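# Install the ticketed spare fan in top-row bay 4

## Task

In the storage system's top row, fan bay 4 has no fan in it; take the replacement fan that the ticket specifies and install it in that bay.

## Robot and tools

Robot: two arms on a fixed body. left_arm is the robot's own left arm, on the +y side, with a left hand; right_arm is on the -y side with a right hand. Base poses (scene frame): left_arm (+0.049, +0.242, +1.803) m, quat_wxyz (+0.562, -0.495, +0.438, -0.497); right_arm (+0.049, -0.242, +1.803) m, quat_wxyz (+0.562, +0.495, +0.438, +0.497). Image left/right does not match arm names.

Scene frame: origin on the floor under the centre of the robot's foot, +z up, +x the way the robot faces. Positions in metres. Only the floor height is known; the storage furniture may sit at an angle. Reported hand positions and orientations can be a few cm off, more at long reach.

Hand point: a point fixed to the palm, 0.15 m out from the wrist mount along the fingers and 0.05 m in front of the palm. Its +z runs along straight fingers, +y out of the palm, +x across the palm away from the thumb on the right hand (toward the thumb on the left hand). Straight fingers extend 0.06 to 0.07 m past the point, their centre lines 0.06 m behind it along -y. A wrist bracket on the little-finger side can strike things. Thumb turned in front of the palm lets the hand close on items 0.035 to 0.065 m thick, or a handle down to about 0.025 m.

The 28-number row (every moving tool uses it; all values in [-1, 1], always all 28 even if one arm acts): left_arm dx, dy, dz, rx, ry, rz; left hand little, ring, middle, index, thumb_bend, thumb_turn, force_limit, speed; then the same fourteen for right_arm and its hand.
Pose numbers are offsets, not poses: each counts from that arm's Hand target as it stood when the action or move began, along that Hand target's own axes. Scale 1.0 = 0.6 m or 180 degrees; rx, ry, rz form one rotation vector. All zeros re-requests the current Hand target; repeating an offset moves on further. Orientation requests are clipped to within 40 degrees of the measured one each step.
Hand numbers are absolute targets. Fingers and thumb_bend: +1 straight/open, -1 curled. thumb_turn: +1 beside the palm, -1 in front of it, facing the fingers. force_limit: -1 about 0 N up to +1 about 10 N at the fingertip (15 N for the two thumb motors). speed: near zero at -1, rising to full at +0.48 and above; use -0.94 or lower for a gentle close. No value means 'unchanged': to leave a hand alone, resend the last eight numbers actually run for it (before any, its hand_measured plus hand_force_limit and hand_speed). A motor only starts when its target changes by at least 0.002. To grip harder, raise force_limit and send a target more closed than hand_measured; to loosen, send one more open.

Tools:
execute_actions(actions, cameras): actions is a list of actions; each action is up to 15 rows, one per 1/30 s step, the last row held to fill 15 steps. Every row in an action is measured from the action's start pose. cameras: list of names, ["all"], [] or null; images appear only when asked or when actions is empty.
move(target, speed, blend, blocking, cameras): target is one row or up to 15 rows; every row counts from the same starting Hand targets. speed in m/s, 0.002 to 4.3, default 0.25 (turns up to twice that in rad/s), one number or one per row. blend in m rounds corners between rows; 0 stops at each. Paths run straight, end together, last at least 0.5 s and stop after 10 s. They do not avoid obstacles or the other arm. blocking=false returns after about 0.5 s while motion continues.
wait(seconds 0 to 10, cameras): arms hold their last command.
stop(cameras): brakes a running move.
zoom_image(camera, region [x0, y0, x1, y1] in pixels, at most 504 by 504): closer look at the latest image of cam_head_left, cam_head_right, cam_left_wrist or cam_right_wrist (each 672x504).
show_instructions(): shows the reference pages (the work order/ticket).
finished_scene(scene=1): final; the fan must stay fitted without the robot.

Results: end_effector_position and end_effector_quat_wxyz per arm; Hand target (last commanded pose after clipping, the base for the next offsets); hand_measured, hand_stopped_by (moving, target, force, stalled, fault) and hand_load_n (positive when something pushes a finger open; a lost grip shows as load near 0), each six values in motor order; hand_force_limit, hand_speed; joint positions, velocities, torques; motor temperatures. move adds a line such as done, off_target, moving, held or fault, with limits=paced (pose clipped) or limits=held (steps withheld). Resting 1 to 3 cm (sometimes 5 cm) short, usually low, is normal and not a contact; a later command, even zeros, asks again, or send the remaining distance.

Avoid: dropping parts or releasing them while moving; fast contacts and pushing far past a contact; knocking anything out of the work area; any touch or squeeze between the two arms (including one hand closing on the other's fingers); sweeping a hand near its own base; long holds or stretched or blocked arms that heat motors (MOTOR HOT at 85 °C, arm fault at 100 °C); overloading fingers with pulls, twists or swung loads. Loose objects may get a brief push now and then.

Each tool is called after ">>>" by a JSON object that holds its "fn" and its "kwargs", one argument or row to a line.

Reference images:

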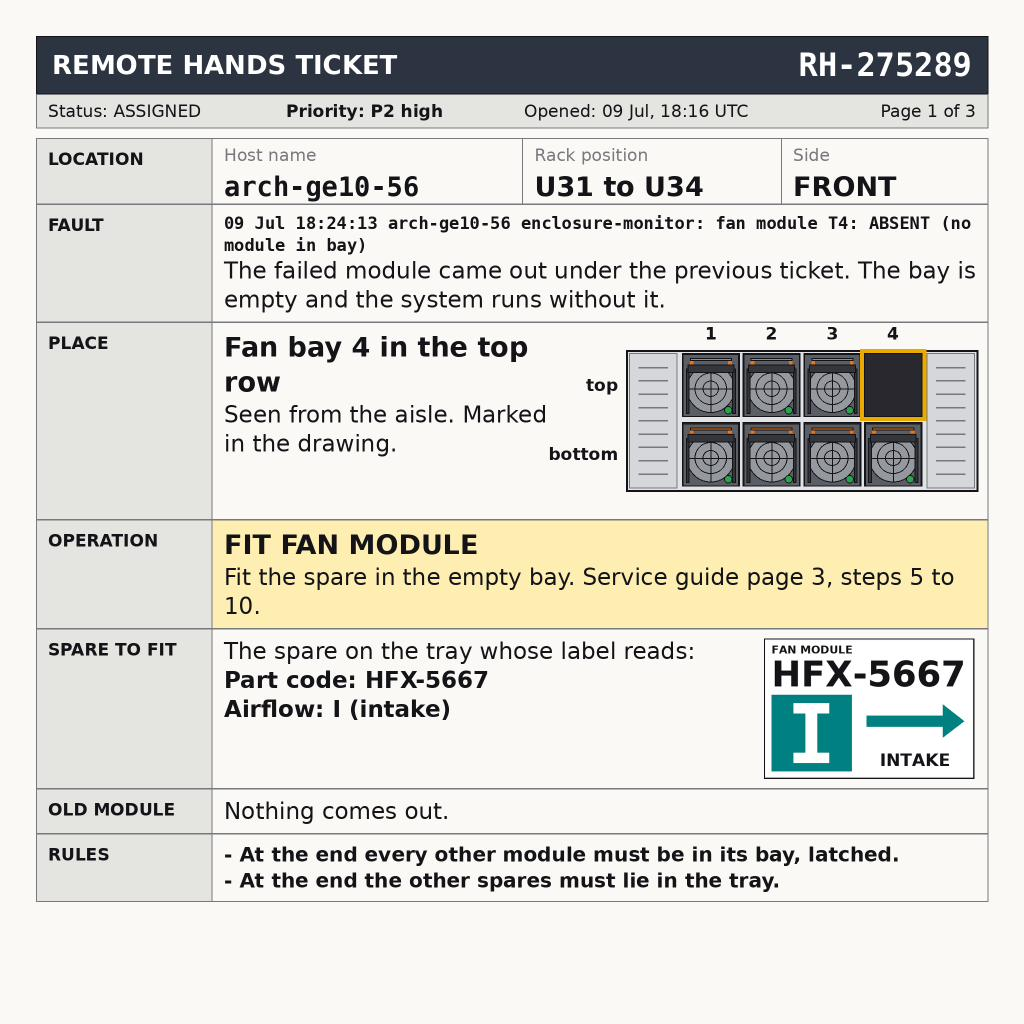

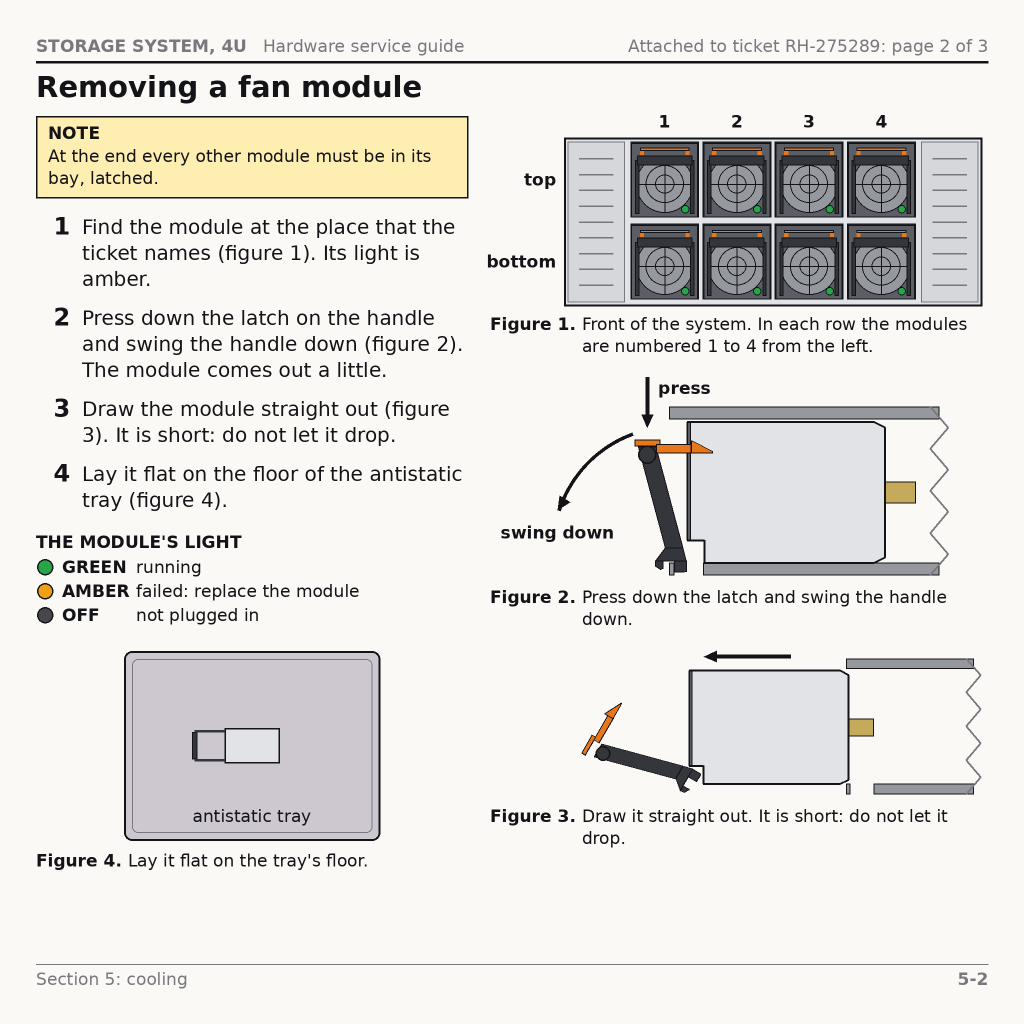

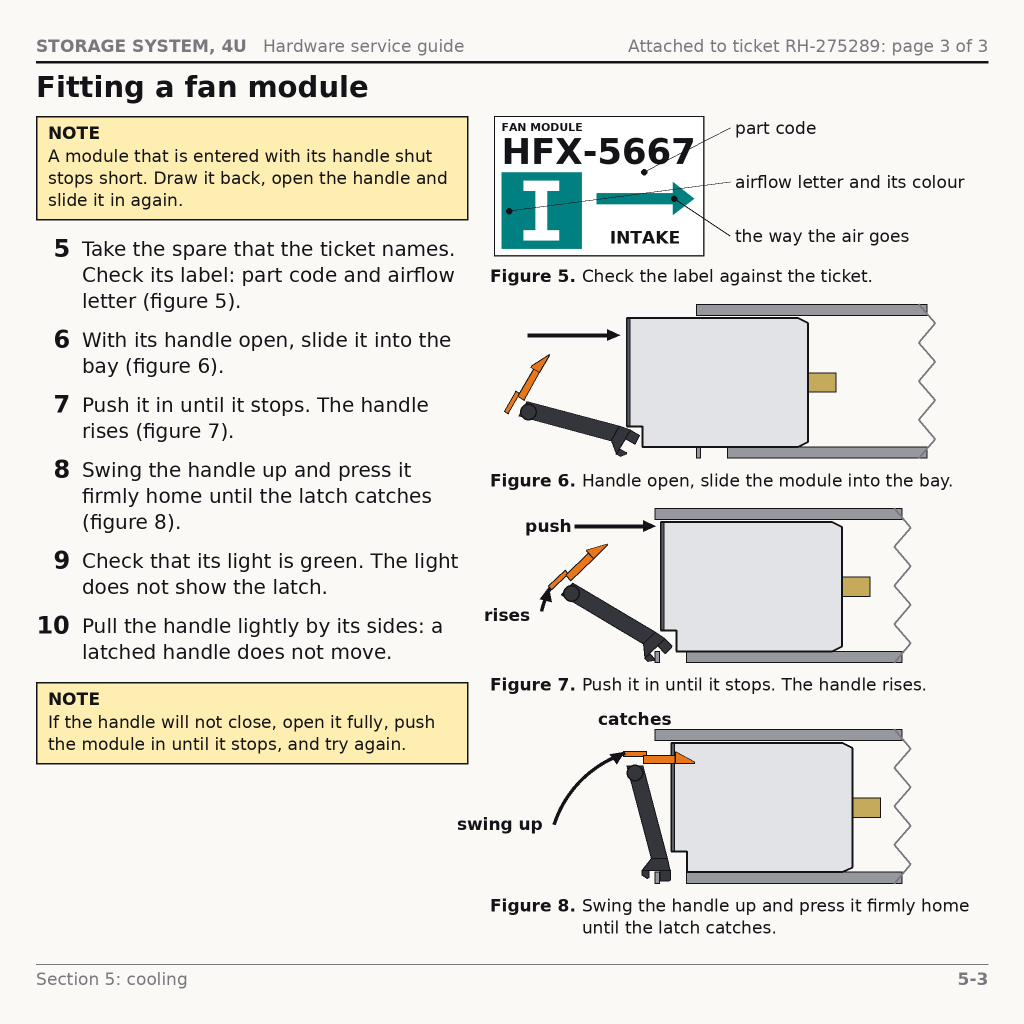

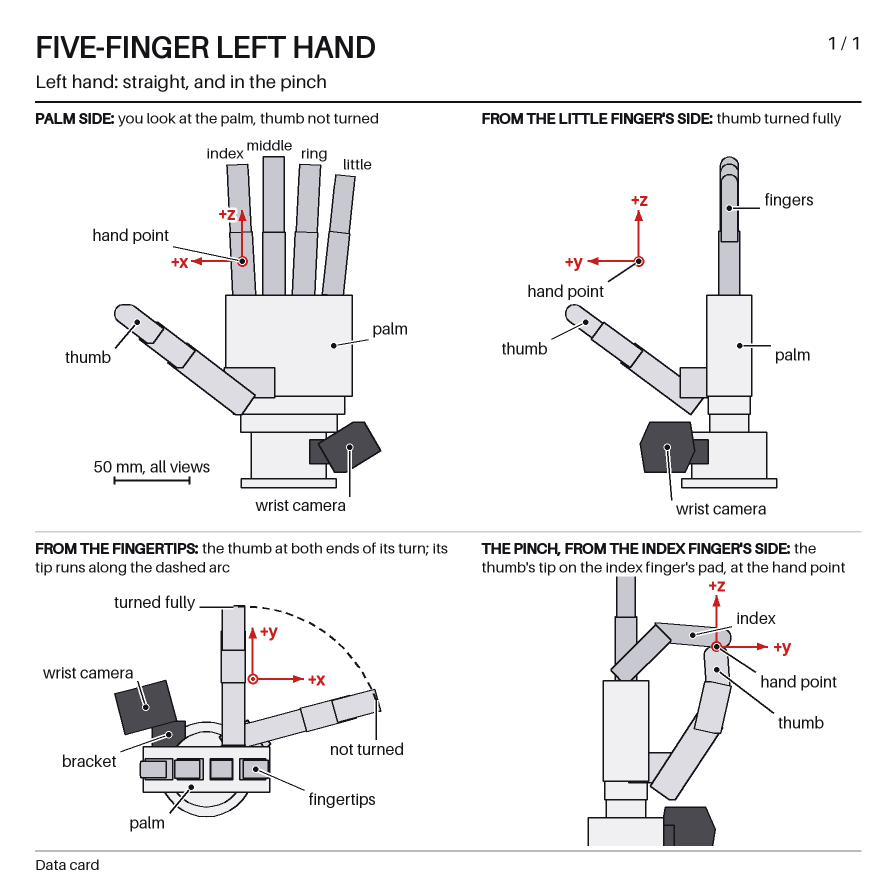

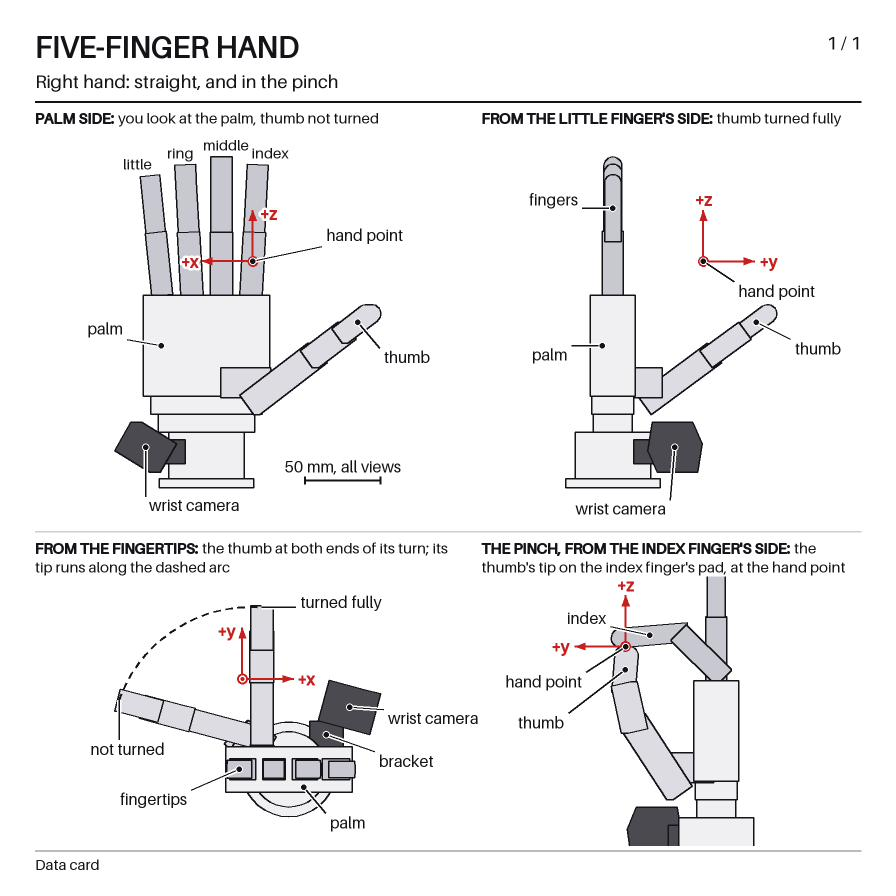

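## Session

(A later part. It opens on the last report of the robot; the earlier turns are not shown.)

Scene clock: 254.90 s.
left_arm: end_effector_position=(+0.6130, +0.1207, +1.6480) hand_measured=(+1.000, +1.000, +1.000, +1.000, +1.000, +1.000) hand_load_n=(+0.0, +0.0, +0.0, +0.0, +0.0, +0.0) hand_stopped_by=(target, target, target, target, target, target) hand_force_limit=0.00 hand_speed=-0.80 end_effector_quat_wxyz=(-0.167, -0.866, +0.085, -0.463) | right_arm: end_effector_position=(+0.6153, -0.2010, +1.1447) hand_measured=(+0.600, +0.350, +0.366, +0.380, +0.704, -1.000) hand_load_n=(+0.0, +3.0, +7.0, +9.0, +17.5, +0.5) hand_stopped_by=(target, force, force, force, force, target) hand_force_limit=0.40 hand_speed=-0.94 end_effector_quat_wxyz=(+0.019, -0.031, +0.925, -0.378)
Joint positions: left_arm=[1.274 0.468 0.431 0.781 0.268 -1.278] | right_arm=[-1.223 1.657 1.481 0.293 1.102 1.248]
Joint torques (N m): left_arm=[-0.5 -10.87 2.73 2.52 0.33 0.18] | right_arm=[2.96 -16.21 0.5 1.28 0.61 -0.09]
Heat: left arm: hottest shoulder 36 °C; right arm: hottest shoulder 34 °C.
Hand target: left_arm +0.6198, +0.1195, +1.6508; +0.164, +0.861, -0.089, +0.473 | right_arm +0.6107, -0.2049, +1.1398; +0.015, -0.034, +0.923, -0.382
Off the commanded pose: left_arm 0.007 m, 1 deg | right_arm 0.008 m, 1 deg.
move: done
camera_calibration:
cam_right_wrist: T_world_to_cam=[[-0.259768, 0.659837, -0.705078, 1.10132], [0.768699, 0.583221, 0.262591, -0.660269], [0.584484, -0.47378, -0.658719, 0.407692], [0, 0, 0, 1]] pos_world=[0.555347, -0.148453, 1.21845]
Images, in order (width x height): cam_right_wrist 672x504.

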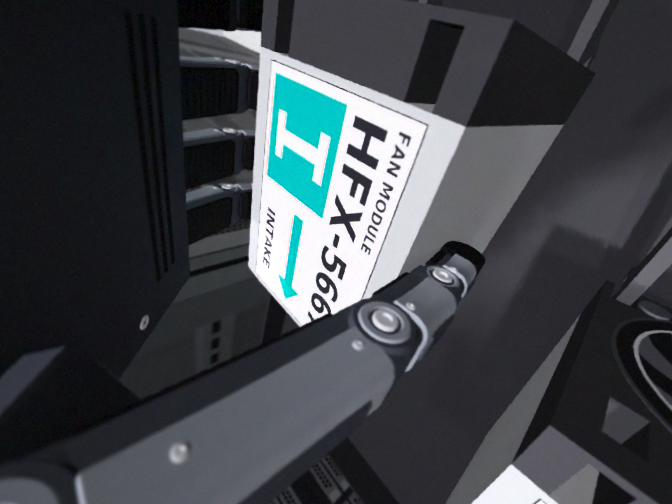

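>>> {"fn": "move", "kwargs": {
  "target": [
    [0,0,0,0,0,0, 1, 1, 1, 1, 1, 1, 0.0, -0.8, -0.017, -0.0503, -0.0557, 0, 0, 0, 0.6, -0.1, -0.1, -0.1, 0.5, -1, 0.4, -0.94]
  ],
  "cameras": ["cam_head_left", "cam_right_wrist"],
  "speed": 0.05
}}

Scene clock: 257.07 s.
left_arm: end_effector_position=(+0.6130, +0.1207, +1.6480) hand_measured=(+1.000, +1.000, +1.000, +1.000, +1.000, +1.000) hand_load_n=(+0.0, +0.0, +0.5, +0.0, +0.0, +0.0) hand_stopped_by=(target, target, target, target, target, target) hand_force_limit=0.00 hand_speed=-0.80 end_effector_quat_wxyz=(-0.167, -0.866, +0.085, -0.463) | right_arm: end_effector_position=(+0.5982, -0.2040, +1.1642) hand_measured=(+0.600, +0.350, +0.366, +0.380, +0.704, -1.000) hand_load_n=(+0.0, +2.0, +3.5, +8.0, +16.5, -0.5) hand_stopped_by=(target, force, force, force, force, target) hand_force_limit=0.40 hand_speed=-0.94 end_effector_quat_wxyz=(+0.003, -0.043, +0.923, -0.382)
Joint positions: left_arm=[1.274 0.468 0.431 0.781 0.268 -1.278] | right_arm=[-1.214 1.606 1.402 0.286 1.125 1.244]
Joint torques (N m): left_arm=[-0.44 -10.81 2.73 2.51 0.33 0.17] | right_arm=[4.54 -20.95 -0.42 1.05 1.02 -0.14]
Heat: left arm: hottest shoulder 36 °C; right arm: hottest shoulder 34 °C.
Hand target: left_arm +0.6198, +0.1195, +1.6508; +0.164, +0.861, -0.089, +0.473 | right_arm +0.6208, -0.2019, +1.1849; +0.015, -0.034, +0.923, -0.382
Off the commanded pose: left_arm 0.007 m, 1 deg | right_arm 0.031 m, 2 deg.
move: off_target (right_arm)
camera_calibration:
cam_right_wrist: T_world_to_cam=[[-0.293678, 0.648678, -0.702118, 1.1272], [0.771506, 0.594514, 0.226563, -0.607961], [0.564386, -0.475152, -0.675055, 0.459832], [0, 0, 0, 1]] pos_world=[0.540557, -0.15126, 1.23958]
Images, in order (width x height): cam_head_left 672x504, cam_right_wrist 672x504.

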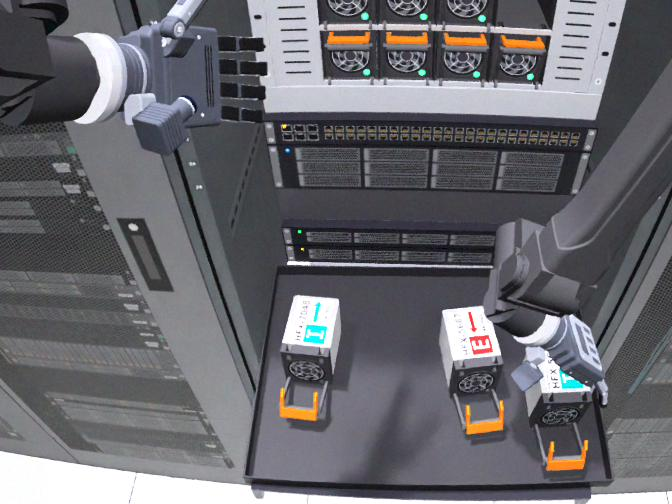

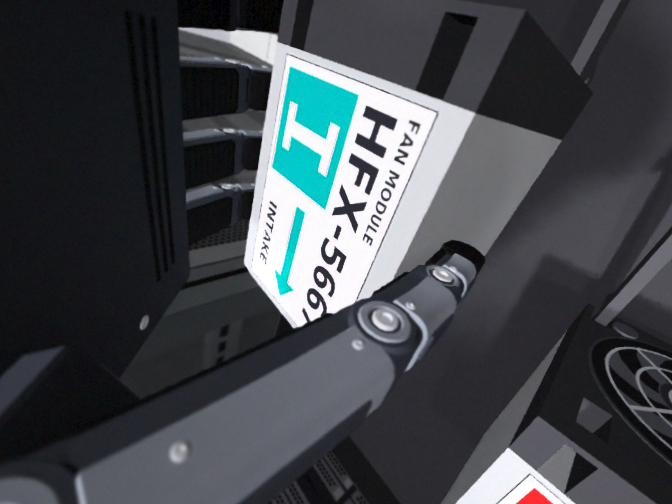

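>>> {"fn": "move", "kwargs": {
  "target": [
    [0,0,0,0,0,0, 1, 1, 1, 1, 1, 1, 0.0, -0.8, -0.01, -0.222, -0.2847, 0, 0.0169, 0.0169, 0.6, -0.1, -0.1, -0.1, 0.5, -1, 0.4, -0.94]
  ],
  "cameras": ["all"],
  "speed": 0.1
}}

Scene clock: 260.57 s.
left_arm: end_effector_position=(+0.6130, +0.1207, +1.6480) hand_measured=(+1.000, +1.000, +1.000, +1.000, +1.000, +1.000) hand_load_n=(+0.0, +0.0, +0.0, +0.0, -0.5, +0.0) hand_stopped_by=(target, target, target, target, target, target) hand_force_limit=0.00 hand_speed=-0.80 end_effector_quat_wxyz=(-0.167, -0.866, +0.085, -0.463) | right_arm: end_effector_position=(+0.6110, -0.1717, +1.3808) hand_measured=(+0.600, +0.350, +0.366, +0.380, +0.704, -1.000) hand_load_n=(+0.0, +2.0, +3.5, +8.5, +16.5, -0.5) hand_stopped_by=(target, force, force, force, force, target) hand_force_limit=0.40 hand_speed=-0.94 end_effector_quat_wxyz=(-0.010, -0.017, +0.923, -0.385)
Joint positions: left_arm=[1.274 0.468 0.431 0.781 0.268 -1.278] | right_arm=[-0.923 1.14 1.08 0.012 1.431 1.403]
Joint torques (N m): left_arm=[-0.44 -10.87 2.71 2.51 0.33 0.17] | right_arm=[4.95 -18.32 0.34 0.79 1.07 0]
Motor temperatures (°C): left_arm=[33 36 36 29 30 27] | right_arm=[30 35 32 26 28 29]
Heat: left arm: hottest shoulder 36 °C; right arm: hottest shoulder 35 °C.
Hand target: left_arm +0.6198, +0.1195, +1.6508; +0.164, +0.861, -0.089, +0.473 | right_arm +0.6245, -0.1751, +1.3998; +0.000, +0.000, +0.924, -0.382
Off the commanded pose: left_arm 0.007 m, 1 deg | right_arm 0.024 m, 2 deg.
move: off_target (right_arm)
camera_calibration:
cam_left_wrist: T_world_to_cam=[[0.424522, 0.905195, -0.0200622, -0.33962], [0.030088, 0.00804187, 0.999515, -1.66557], [0.904917, -0.42492, -0.0238216, -0.343517], [0, 0, 0, 1]] pos_world=[0.505144, 0.174849, 1.64976]
cam_right_wrist: T_world_to_cam=[[-0.258523, 0.66048, -0.704934, 1.24653], [0.805541, 0.550165, 0.220051, -0.705467], [0.53317, -0.510965, -0.674274, 0.626036], [0, 0, 0, 1]] pos_world=[0.556757, -0.115305, 1.45608]

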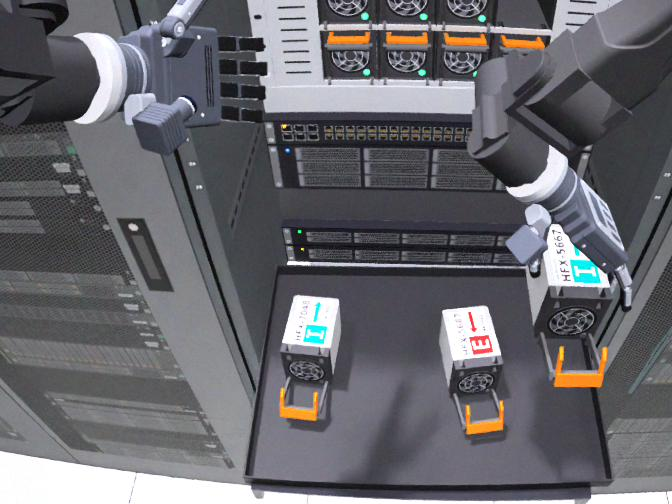

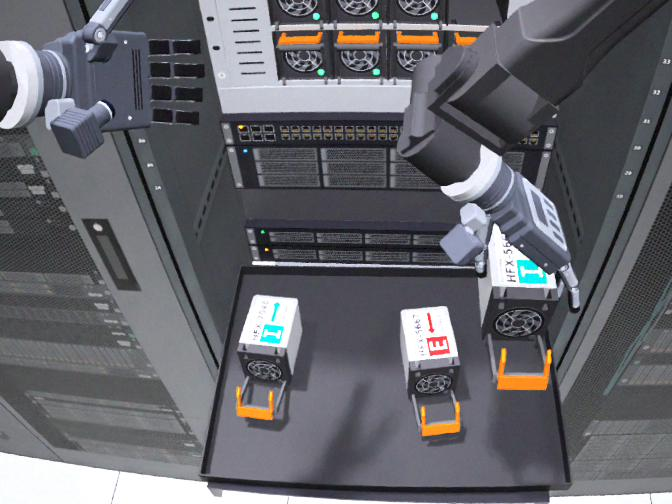

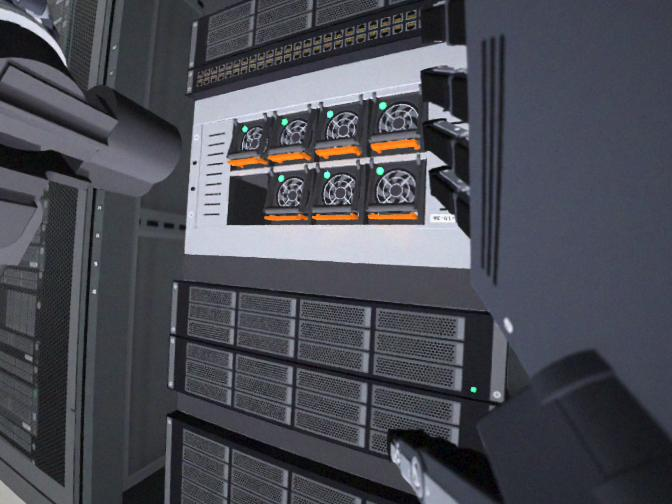

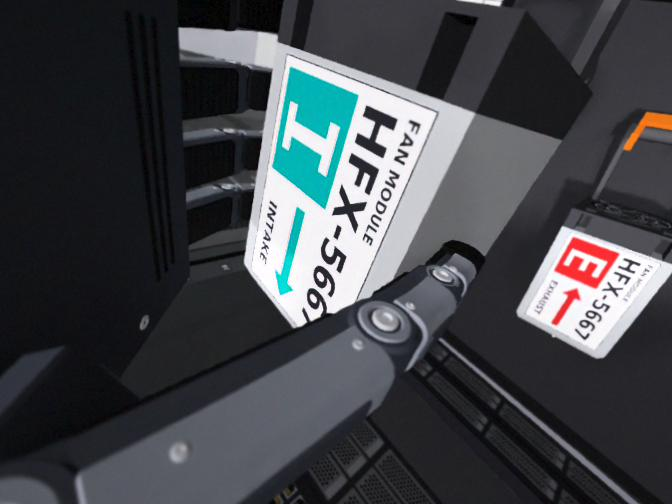

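>>> {"fn": "zoom_image", "kwargs": {
  "camera": "cam_head_left",
  "region": [500, 200, 650, 400]
}}

>>> {"fn": "zoom_image", "kwargs": {
  "camera": "cam_head_right",
  "region": [450, 200, 600, 400]
}}

Scaled by 2.520 from the camera's 672x504 image, which has a finer 960x720 frame.

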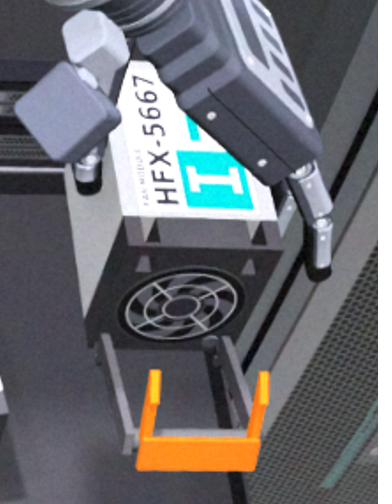

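Scaled by 2.520 from the camera's 672x504 image, which has a finer 960x720 frame.

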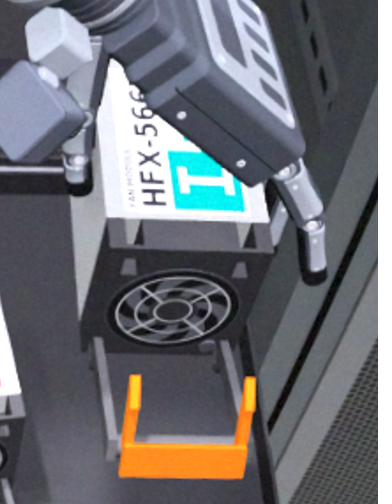

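>>> {"fn": "move", "kwargs": {
  "target": [
    [-0.4073, -0.15, -0.0768, 0,0,0, 1, 1, 1, 1, 1, 1, 0.0, -0.8, 0,0,0, 0, 0, 0, 0.6, -0.1, -0.1, -0.1, 0.5, -1, 0.4, -0.94],
    [-0.4073, -0.15, -0.0768, -0.2185, 0.3979, 0.5843, 1, 1, 1, 1, 1, 1, 0.0, -0.8, 0,0,0, 0, 0, 0, 0.6, -0.1, -0.1, -0.1, 0.5, -1, 0.4, -0.94]
  ],
  "cameras": ["all"],
  "speed": 0.25
}}

Scene clock: 274.10 s.
left_arm: end_effector_position=(+0.4793, +0.2248, +1.4444) hand_measured=(+1.000, +1.000, +1.000, +1.000, +1.000, +1.000) hand_load_n=(+0.0, +0.0, +0.0, +0.0, +0.0, +0.0) hand_stopped_by=(target, target, target, target, target, target) hand_force_limit=0.00 hand_speed=-0.80 end_effector_quat_wxyz=(+0.046, -0.069, +0.807, -0.585) | right_arm: end_effector_position=(+0.6111, -0.1717, +1.3809) hand_measured=(+0.600, +0.350, +0.366, +0.380, +0.704, -1.000) hand_load_n=(+0.0, +2.0, +3.5, +8.0, +16.5, -0.5) hand_stopped_by=(target, force, force, force, force, target) hand_force_limit=0.40 hand_speed=-0.94 end_effector_quat_wxyz=(-0.010, -0.017, +0.923, -0.385)
Joint positions: left_arm=[1.891 1.154 0.735 1.556 1.571 0.295] | right_arm=[-0.923 1.14 1.08 0.012 1.431 1.404]
Joint torques (N m): left_arm=[0.67 -15.62 -2.1 1.99 0.4 0.18] | right_arm=[4.66 -18.32 0.42 0.66 1 0]
Heat: left arm: hottest shoulder 36 °C; right arm: hottest shoulder 35 °C.
Hand target: left_arm +0.4801, +0.2198, +1.4497; +0.000, +0.000, +0.707, -0.708 | right_arm +0.6243, -0.1755, +1.3989; +0.001, +0.000, +0.924, -0.382 (not the last commanded pose)
Off the commanded pose: left_arm 0.007 m, 21 deg | right_arm 0.024 m, 2 deg.
joint sent to its limit (left arm) — joint 4 (wrist pitch), upper limit; joint 5 (wrist yaw), upper limit. The joint targets are off in orientation, not in position.
move: off_target (left_arm, right_arm)
camera_calibration:
cam_left_wrist: T_world_to_cam=[[-0.166467, -0.340939, 0.925229, -1.18311], [-0.923303, 0.383266, -0.0248903, 0.393345], [-0.346122, -0.85841, -0.378591, 1.02644], [0, 0, 0, 1]] pos_world=[0.5215, 0.326978, 1.49304]
cam_right_wrist: T_world_to_cam=[[-0.257448, 0.660683, -0.705137, 1.24628], [0.805772, 0.549558, 0.220722, -0.706724], [0.533341, -0.511355, -0.673842, 0.625213], [0, 0, 0, 1]] pos_world=[0.556858, -0.115306, 1.45608]

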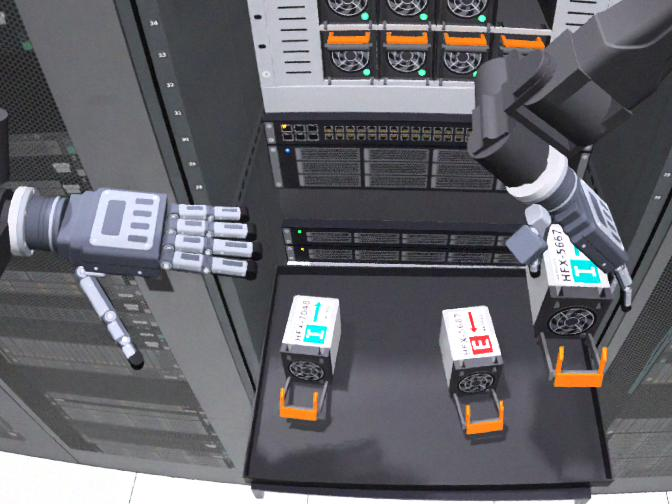

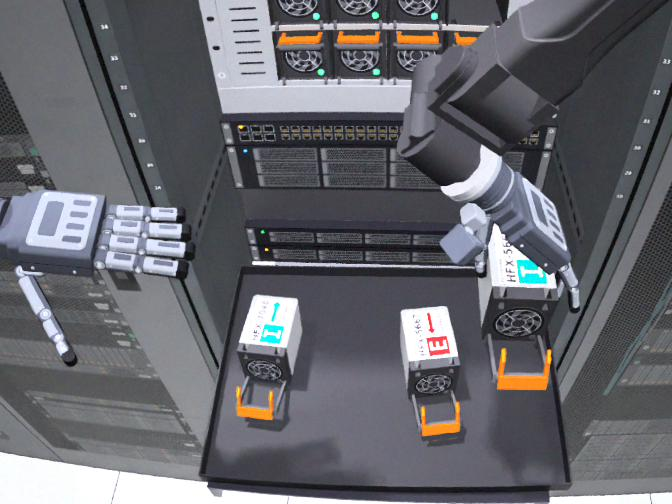

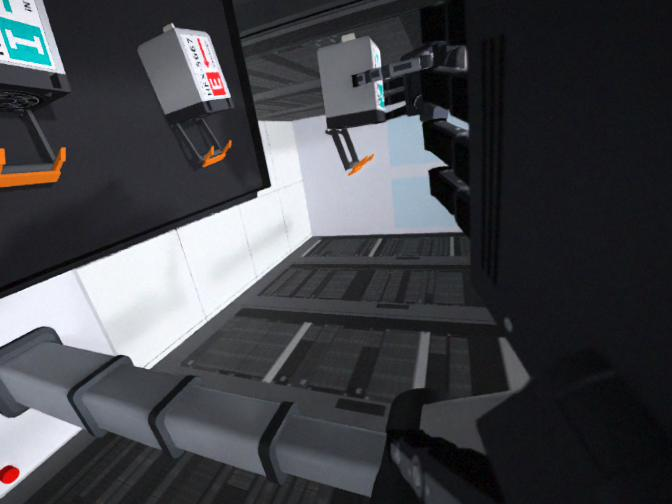

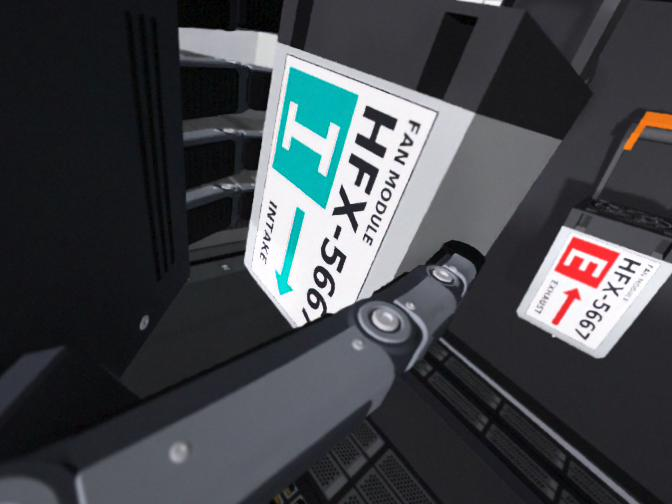

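>>> {"fn": "move", "kwargs": {
  "target": [
    [-0.0667, 0.3333, 0.1667, 0,0,0, 1, 1, 1, 1, 1, 1, 0.0, -0.8, 0,0,0, 0, 0, 0, 0.6, -0.1, -0.1, -0.1, 0.5, -1, 0.4, -0.94]
  ],
  "cameras": ["cam_head_left"],
  "speed": 0.2
}}

Scene clock: 277.10 s.
left_arm: end_effector_position=(+0.5310, +0.1255, +1.2566) hand_measured=(+1.000, +1.000, +1.000, +1.000, +1.000, +1.000) hand_load_n=(+0.0, +0.0, +0.0, +0.0, +0.0, -0.5) hand_stopped_by=(target, target, target, target, target, target) hand_force_limit=0.00 hand_speed=-0.80 end_effector_quat_wxyz=(+0.055, -0.033, +0.718, -0.693) | right_arm: end_effector_position=(+0.6111, -0.1717, +1.3809) hand_measured=(+0.600, +0.350, +0.366, +0.380, +0.704, -1.000) hand_load_n=(+0.0, +2.0, +3.5, +8.5, +16.5, -0.5) hand_stopped_by=(target, force, force, force, force, target) hand_force_limit=0.40 hand_speed=-0.94 end_effector_quat_wxyz=(-0.010, -0.017, +0.923, -0.385)
Joint positions: left_arm=[1.605 1.725 1.372 1.49 1.572 0.342] | right_arm=[-0.923 1.14 1.08 0.012 1.431 1.404]
Joint torques (N m): left_arm=[-0.56 -14.8 -0.64 1.16 0.37 0.01] | right_arm=[4.42 -18.26 0.42 0.73 1.02 0.01]
Heat: left arm: hottest shoulder 36 °C; right arm: hottest shoulder 35 °C.
Hand target: left_arm +0.5200, +0.1195, +1.2499; +0.000, +0.000, +0.707, -0.708 | right_arm +0.6243, -0.1755, +1.3989; +0.001, +0.000, +0.924, -0.382
Off the commanded pose: left_arm 0.014 m, 8 deg | right_arm 0.023 m, 2 deg.
joint sent to its limit (left arm) — joint 5 (wrist yaw), upper limit. The joint targets are off in orientation, not in position.
move: off_target (left_arm, right_arm)
Images, in order (width x height): cam_head_left 672x504.

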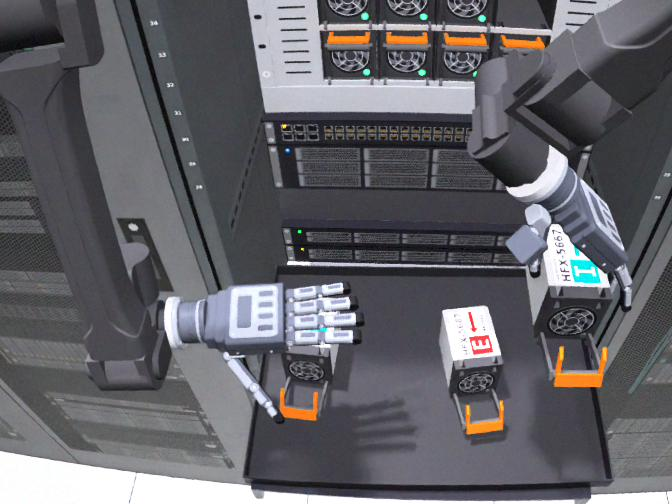

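>>> {"fn": "move", "kwargs": {
  "target": [
    [-0.0358, 0.0583, 0.1492, 0,0,0, 1, 1, 1, 1, 1, 1, 0.0, -0.8, 0,0,0, 0, 0, 0, 0.6, -0.1, -0.1, -0.1, 0.5, -1, 0.4, -0.94]
  ],
  "cameras": ["cam_head_left", "cam_left_wrist"],
  "speed": 0.15
}}

Scene clock: 279.17 s.
left_arm: end_effector_position=(+0.5554, +0.0355, +1.2231) hand_measured=(+1.000, +1.000, +1.000, +1.000, +1.000, +1.000) hand_load_n=(+0.0, +0.0, +0.0, +0.0, +0.0, -0.5) hand_stopped_by=(target, target, target, target, target, target) hand_force_limit=0.00 hand_speed=-0.80 end_effector_quat_wxyz=(+0.052, -0.025, +0.666, -0.743) | right_arm: end_effector_position=(+0.6111, -0.1717, +1.3809) hand_measured=(+0.600, +0.350, +0.366, +0.380, +0.704, -1.000) hand_load_n=(+0.0, +2.0, +3.5, +8.5, +16.5, -0.5) hand_stopped_by=(target, force, force, force, force, target) hand_force_limit=0.40 hand_speed=-0.94 end_effector_quat_wxyz=(-0.010, -0.017, +0.923, -0.385)
Joint positions: left_arm=[1.46 1.884 1.623 1.395 1.572 0.342] | right_arm=[-0.923 1.14 1.08 0.012 1.431 1.404]
Joint torques (N m): left_arm=[-2.61 -14.74 0.09 1.16 0.37 -0.02] | right_arm=[4.72 -18.26 0.29 0.79 1.02 0.03]
Heat: left arm: hottest shoulder 36 °C; right arm: hottest shoulder 35 °C.
Hand target: left_arm +0.5414, +0.0299, +1.2150; +0.000, +0.000, -0.707, +0.708 | right_arm +0.6243, -0.1755, +1.3989; +0.001, +0.000, +0.924, -0.382
Off the commanded pose: left_arm 0.017 m, 9 deg | right_arm 0.023 m, 2 deg.
joint sent to its limit (left arm) — joint 5 (wrist yaw), upper limit. The joint targets are off in orientation, not in position.
move: off_target (left_arm, right_arm)
camera_calibration:
cam_left_wrist: T_world_to_cam=[[-0.266321, 0.0737474, 0.961059, -1.03333], [-0.885682, 0.374687, -0.274185, 0.81495], [-0.380316, -0.924214, -0.0344703, 0.406915], [0, 0, 0, 1]] pos_world=[0.601344, 0.146931, 1.23057]
Images, in order (width x height): cam_head_left 672x504, cam_left_wrist 672x504.

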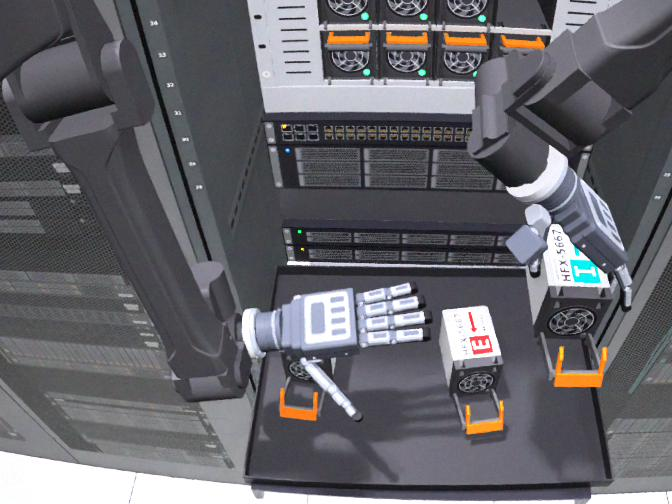

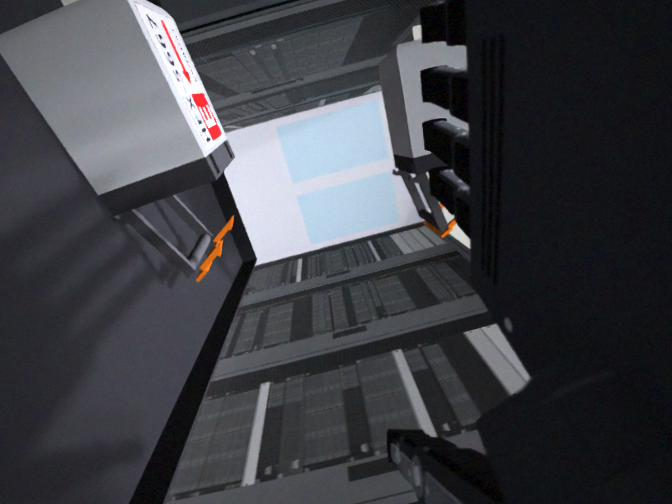

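>>> {"fn": "move", "kwargs": {
  "target": [
    [0.0357, -0.275, -0.2, 0,0,0, 1, 1, 1, 1, 1, 1, 0.0, -0.8, 0,0,0, 0, 0, 0, 0.6, -0.1, -0.1, -0.1, 0.5, -1, 0.4, -0.94],
    [0.0357, -0.275, -0.2, -0.5,0,0, 1, 1, 1, 1, 1, 1, 0.0, -0.8, 0,0,0, 0, 0, 0, 0.6, -0.1, -0.1, -0.1, 0.5, -1, 0.4, -0.94]
  ],
  "cameras": ["cam_head_left"],
  "speed": 0.25
}}

Scene clock: 285.47 s.
left_arm: end_effector_position=(+0.5217, +0.1584, +1.3849) hand_measured=(+1.000, +1.000, +1.000, +1.000, +1.000, +1.000) hand_load_n=(+0.0, +0.0, +0.0, +0.0, +0.0, +0.0) hand_stopped_by=(target, target, target, target, target, target) hand_force_limit=0.00 hand_speed=-0.80 end_effector_quat_wxyz=(+0.002, -0.007, +1.000, +0.003) | right_arm: end_effector_position=(+0.6111, -0.1717, +1.3809) hand_measured=(+0.600, +0.350, +0.366, +0.380, +0.704, -1.000) hand_load_n=(+0.0, +2.0, +3.5, +8.5, +16.0, -0.5) hand_stopped_by=(target, force, force, force, force, target) hand_force_limit=0.40 hand_speed=-0.94 end_effector_quat_wxyz=(-0.010, -0.017, +0.923, -0.385)
Joint positions: left_arm=[0.946 1.058 0.975 -0.067 -0.625 1.592] | right_arm=[-0.923 1.14 1.08 0.012 1.431 1.404]
Joint torques (N m): left_arm=[-3.84 -11.99 0.95 0.94 -0.07 0.14] | right_arm=[4.66 -18.78 0.38 0.75 1.02 0]
Heat: left arm: hottest shoulder 36 °C; right arm: hottest shoulder 35 °C.
Hand target: left_arm +0.5201, +0.1503, +1.3798; +0.000, +0.000, +1.000, +0.000 | right_arm +0.6243, -0.1755, +1.3989; +0.001, +0.000, +0.924, -0.382
Off the commanded pose: left_arm 0.010 m, 1 deg | right_arm 0.023 m, 2 deg.
move: off_target (right_arm)
Images, in order (width x height): cam_head_left 672x504.

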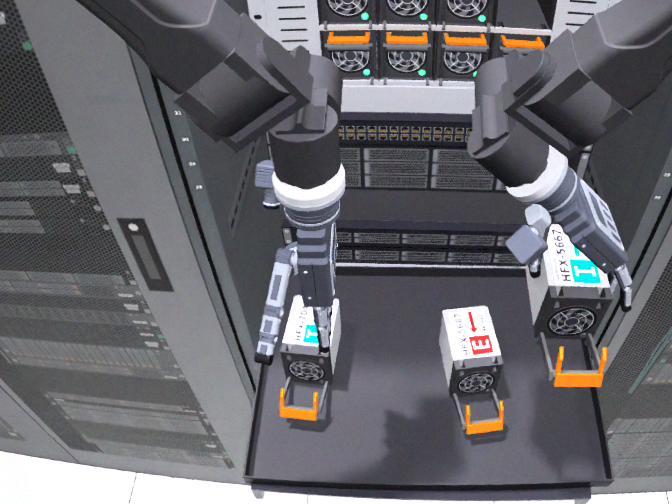

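>>> {"fn": "move", "kwargs": {
  "target": [
    [-0.0357, -0.1672, 0.1663, 0,0,0, 1, 1, 1, 1, 1, 1, 0.0, -0.8, 0,0,0, 0, 0, 0, 0.6, -0.1, -0.1, -0.1, 0.5, -1, 0.4, -0.94],
    [-0.0357, -0.1672, 0.1663, 0.5,0,0, 1, 1, 1, 1, 1, 1, 0.0, -0.8, 0,0,0, 0, 0, 0, 0.6, -0.1, -0.1, -0.1, 0.5, -1, 0.4, -0.94]
  ],
  "cameras": ["cam_head_left", "cam_left_wrist"],
  "speed": 0.2
}}

Scene clock: 292.73 s.
left_arm: end_effector_position=(+0.5542, +0.0463, +1.2939) hand_measured=(+1.000, +1.000, +1.000, +1.000, +1.000, +1.000) hand_load_n=(+0.0, +0.0, +0.0, +0.0, +0.0, +0.0) hand_stopped_by=(target, target, target, target, target, target) hand_force_limit=0.00 hand_speed=-0.80 end_effector_quat_wxyz=(+0.015, -0.007, +0.710, -0.704) | right_arm: end_effector_position=(+0.6111, -0.1717, +1.3809) hand_measured=(+0.600, +0.350, +0.366, +0.380, +0.704, -1.000) hand_load_n=(+0.0, +2.0, +3.5, +8.0, +16.0, -0.5) hand_stopped_by=(target, force, force, force, force, target) hand_force_limit=0.40 hand_speed=-0.94 end_effector_quat_wxyz=(-0.010, -0.017, +0.923, -0.385)
Joint positions: left_arm=[1.443 1.525 1.521 -0.639 1.416 2.095] | right_arm=[-0.923 1.14 1.08 0.012 1.431 1.404]
Joint velocities: left_arm=[within noise] | right_arm=[-0.005 0.005 -0.002 -0.017 0.037 0.154]
Joint torques (N m): left_arm=[-1.32 -16.21 0.85 -0.5 0.7 0.18] | right_arm=[4.89 -17.85 0.35 0.79 1.02 0]
Heat: left arm: hottest shoulder 36 °C; right arm: hottest shoulder 35 °C.
Hand target: left_arm +0.5415, +0.0498, +1.2802; +0.000, +0.000, +0.707, -0.708 | right_arm +0.6243, -0.1755, +1.3989; +0.001, +0.000, +0.924, -0.382
Off the commanded pose: left_arm 0.019 m, 2 deg | right_arm 0.023 m, 2 deg.
joint sent to its limit (left arm) — joint 6 (wrist roll), upper limit. The joint targets still meet the commanded pose.
move: off_target (left_arm, right_arm)
camera_calibration:
cam_left_wrist: T_world_to_cam=[[-0.236859, -0.0199886, 0.971338, -1.12779], [-0.85945, 0.470519, -0.199893, 0.714159], [-0.453038, -0.882163, -0.128626, 0.579032], [0, 0, 0, 1]] pos_world=[0.60898, 0.152233, 1.3127]
Images, in order (width x height): cam_head_left 672x504, cam_left_wrist 672x504.

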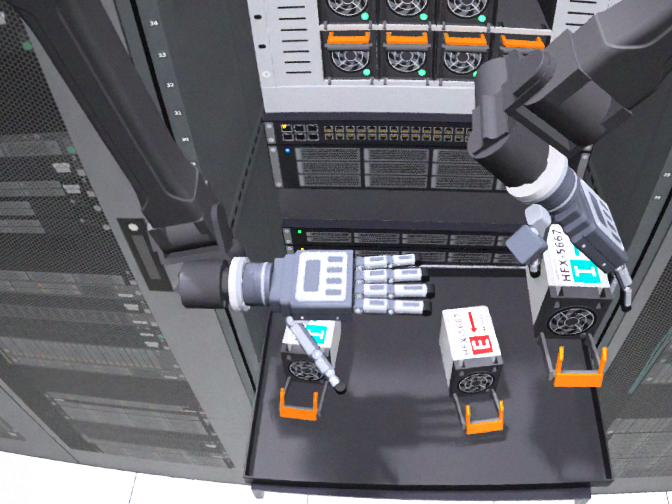

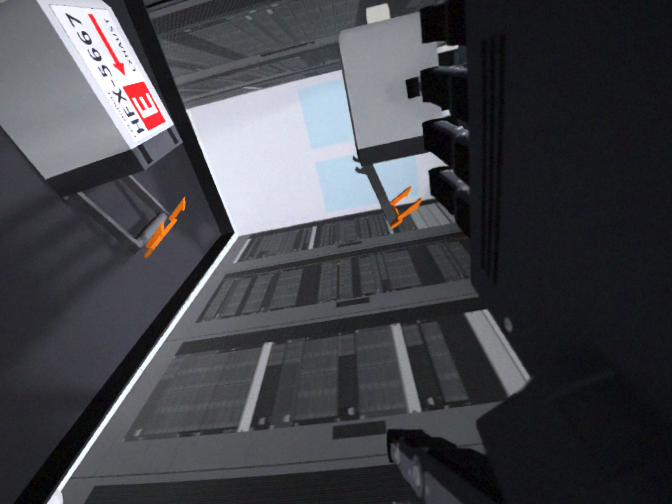

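>>> {"fn": "move", "kwargs": {
  "target": [
    [0.0158, 0.1333, 0.0247, 0,0,0, 1, 1, 1, 1, 1, 1, 0.0, -0.8, 0,0,0, 0, 0, 0, 0.6, -0.1, -0.1, -0.1, 0.5, -1, 0.4, -0.94]
  ],
  "cameras": ["cam_head_left", "cam_left_wrist"],
  "speed": 0.15
}}

Scene clock: 294.70 s.
left_arm: end_effector_position=(+0.5436, +0.0348, +1.2087) hand_measured=(+1.000, +1.000, +1.000, +1.000, +1.000, +1.000) hand_load_n=(+0.0, +0.0, +0.5, +0.0, +0.0, +0.0) hand_stopped_by=(target, target, target, target, target, target) hand_force_limit=0.00 hand_speed=-0.80 end_effector_quat_wxyz=(+0.012, -0.007, +0.711, -0.703) | right_arm: end_effector_position=(+0.6111, -0.1717, +1.3809) hand_measured=(+0.600, +0.350, +0.366, +0.380, +0.704, -1.000) hand_load_n=(+0.0, +2.0, +3.5, +8.5, +16.5, -0.5) hand_stopped_by=(target, force, force, force, force, target) hand_force_limit=0.40 hand_speed=-0.94 end_effector_quat_wxyz=(-0.010, -0.017, +0.923, -0.385)
Joint positions: left_arm=[1.443 1.749 1.743 -0.643 1.411 2.095] | right_arm=[-0.923 1.14 1.08 0.012 1.431 1.404]
Joint torques (N m): left_arm=[-2.2 -16.85 0.68 -0.55 0.71 0.19] | right_arm=[4.31 -18.26 0.46 0.73 0.98 0]
Heat: left arm: hottest shoulder 37 °C; right arm: hottest shoulder 35 °C.
Hand target: left_arm +0.5320, +0.0349, +1.2002; +0.000, +0.000, +0.707, -0.708 | right_arm +0.6243, -0.1755, +1.3989; +0.001, +0.000, +0.924, -0.382
Off the commanded pose: left_arm 0.014 m, 2 deg | right_arm 0.023 m, 2 deg.
joint sent to its limit (left arm) — joint 6 (wrist roll), upper limit. The joint targets still meet the commanded pose.
move: off_target (left_arm, right_arm)
camera_calibration:
cam_left_wrist: T_world_to_cam=[[-0.23276, -0.0233008, 0.972255, -1.051], [-0.858775, 0.47411, -0.19423, 0.686065], [-0.45643, -0.880157, -0.130364, 0.55704], [0, 0, 0, 1]] pos_world=[0.598796, 0.140524, 1.22771]
Images, in order (width x height): cam_head_left 672x504, cam_left_wrist 672x504.

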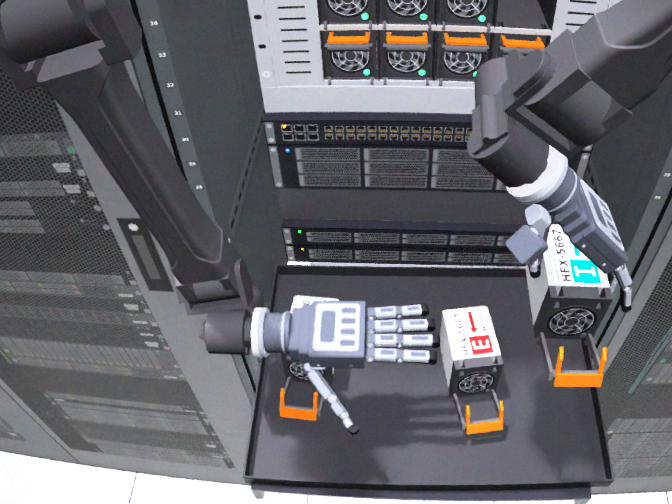

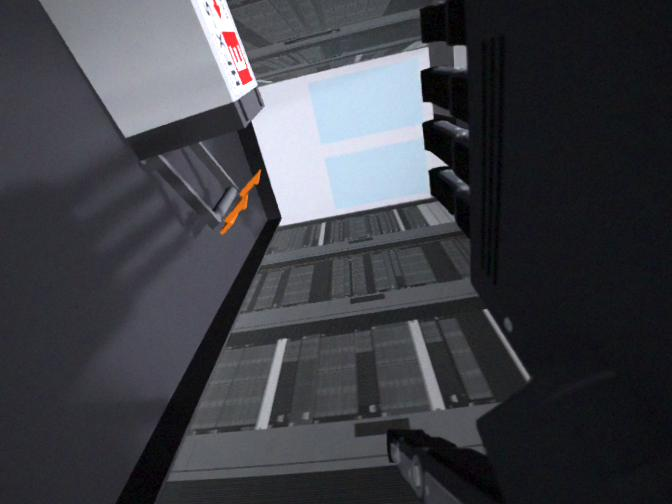

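>>> {"fn": "move", "kwargs": {
  "target": [
    [0,0,0, 0,0,0, 1, 1, 1, 1, 1, 1, 0.0, -0.8, 0,0,0, 0, -0.0157, -0.0157, 0.6, -0.1, -0.1, -0.1, 0.5, -1, 0.4, -0.94]
  ],
  "cameras": ["cam_right_wrist"],
  "speed": 0.1
}}

Scene clock: 297.20 s.
left_arm: end_effector_position=(+0.5436, +0.0348, +1.2087) hand_measured=(+1.000, +1.000, +1.000, +1.000, +1.000, +1.000) hand_load_n=(+0.0, +0.0, +0.0, +0.0, +0.0, -0.5) hand_stopped_by=(target, target, target, target, target, target) hand_force_limit=0.00 hand_speed=-0.80 end_effector_quat_wxyz=(+0.012, -0.007, +0.711, -0.703) | right_arm: end_effector_position=(+0.6100, -0.1696, +1.3817) hand_measured=(+0.600, +0.350, +0.366, +0.380, +0.704, -1.000) hand_load_n=(+0.0, +2.0, +3.5, +8.0, +16.0, -0.5) hand_stopped_by=(target, force, force, force, force, target) hand_force_limit=0.40 hand_speed=-0.94 end_effector_quat_wxyz=(-0.002, -0.047, +0.923, -0.381)
Joint positions: left_arm=[1.443 1.749 1.743 -0.643 1.411 2.095] | right_arm=[-0.923 1.14 1.022 0.304 1.413 1.122]
Joint torques (N m): left_arm=[-2.2 -16.5 0.69 -0.55 0.71 0.19] | right_arm=[4.01 -17.79 0.18 1.73 0.89 -0.11]
Heat: left arm: hottest shoulder 37 °C; right arm: hottest shoulder 35 °C.
Hand target: left_arm +0.5320, +0.0349, +1.2002; +0.000, +0.000, +0.707, -0.708 | right_arm +0.6243, -0.1755, +1.3989; +0.014, -0.032, +0.923, -0.382
Off the commanded pose: left_arm 0.014 m, 2 deg | right_arm 0.023 m, 2 deg.
joint sent to its limit (left arm) — joint 6 (wrist roll), upper limit. The joint targets still meet the commanded pose.
move: off_target (left_arm, right_arm)
camera_calibration:
cam_right_wrist: T_world_to_cam=[[-0.304484, 0.649096, -0.697111, 1.26081], [0.771817, 0.597019, 0.218783, -0.675871], [0.5582, -0.471426, -0.682766, 0.631343], [0, 0, 0, 1]] pos_world=[0.553129, -0.117245, 1.45785]
Images, in order (width x height): cam_right_wrist 672x504.

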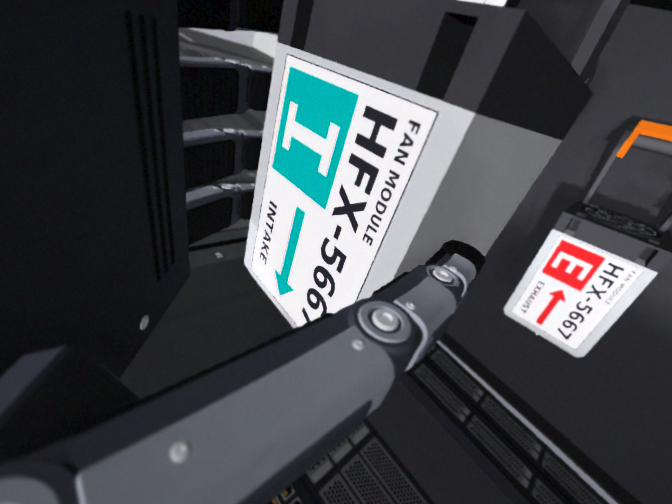

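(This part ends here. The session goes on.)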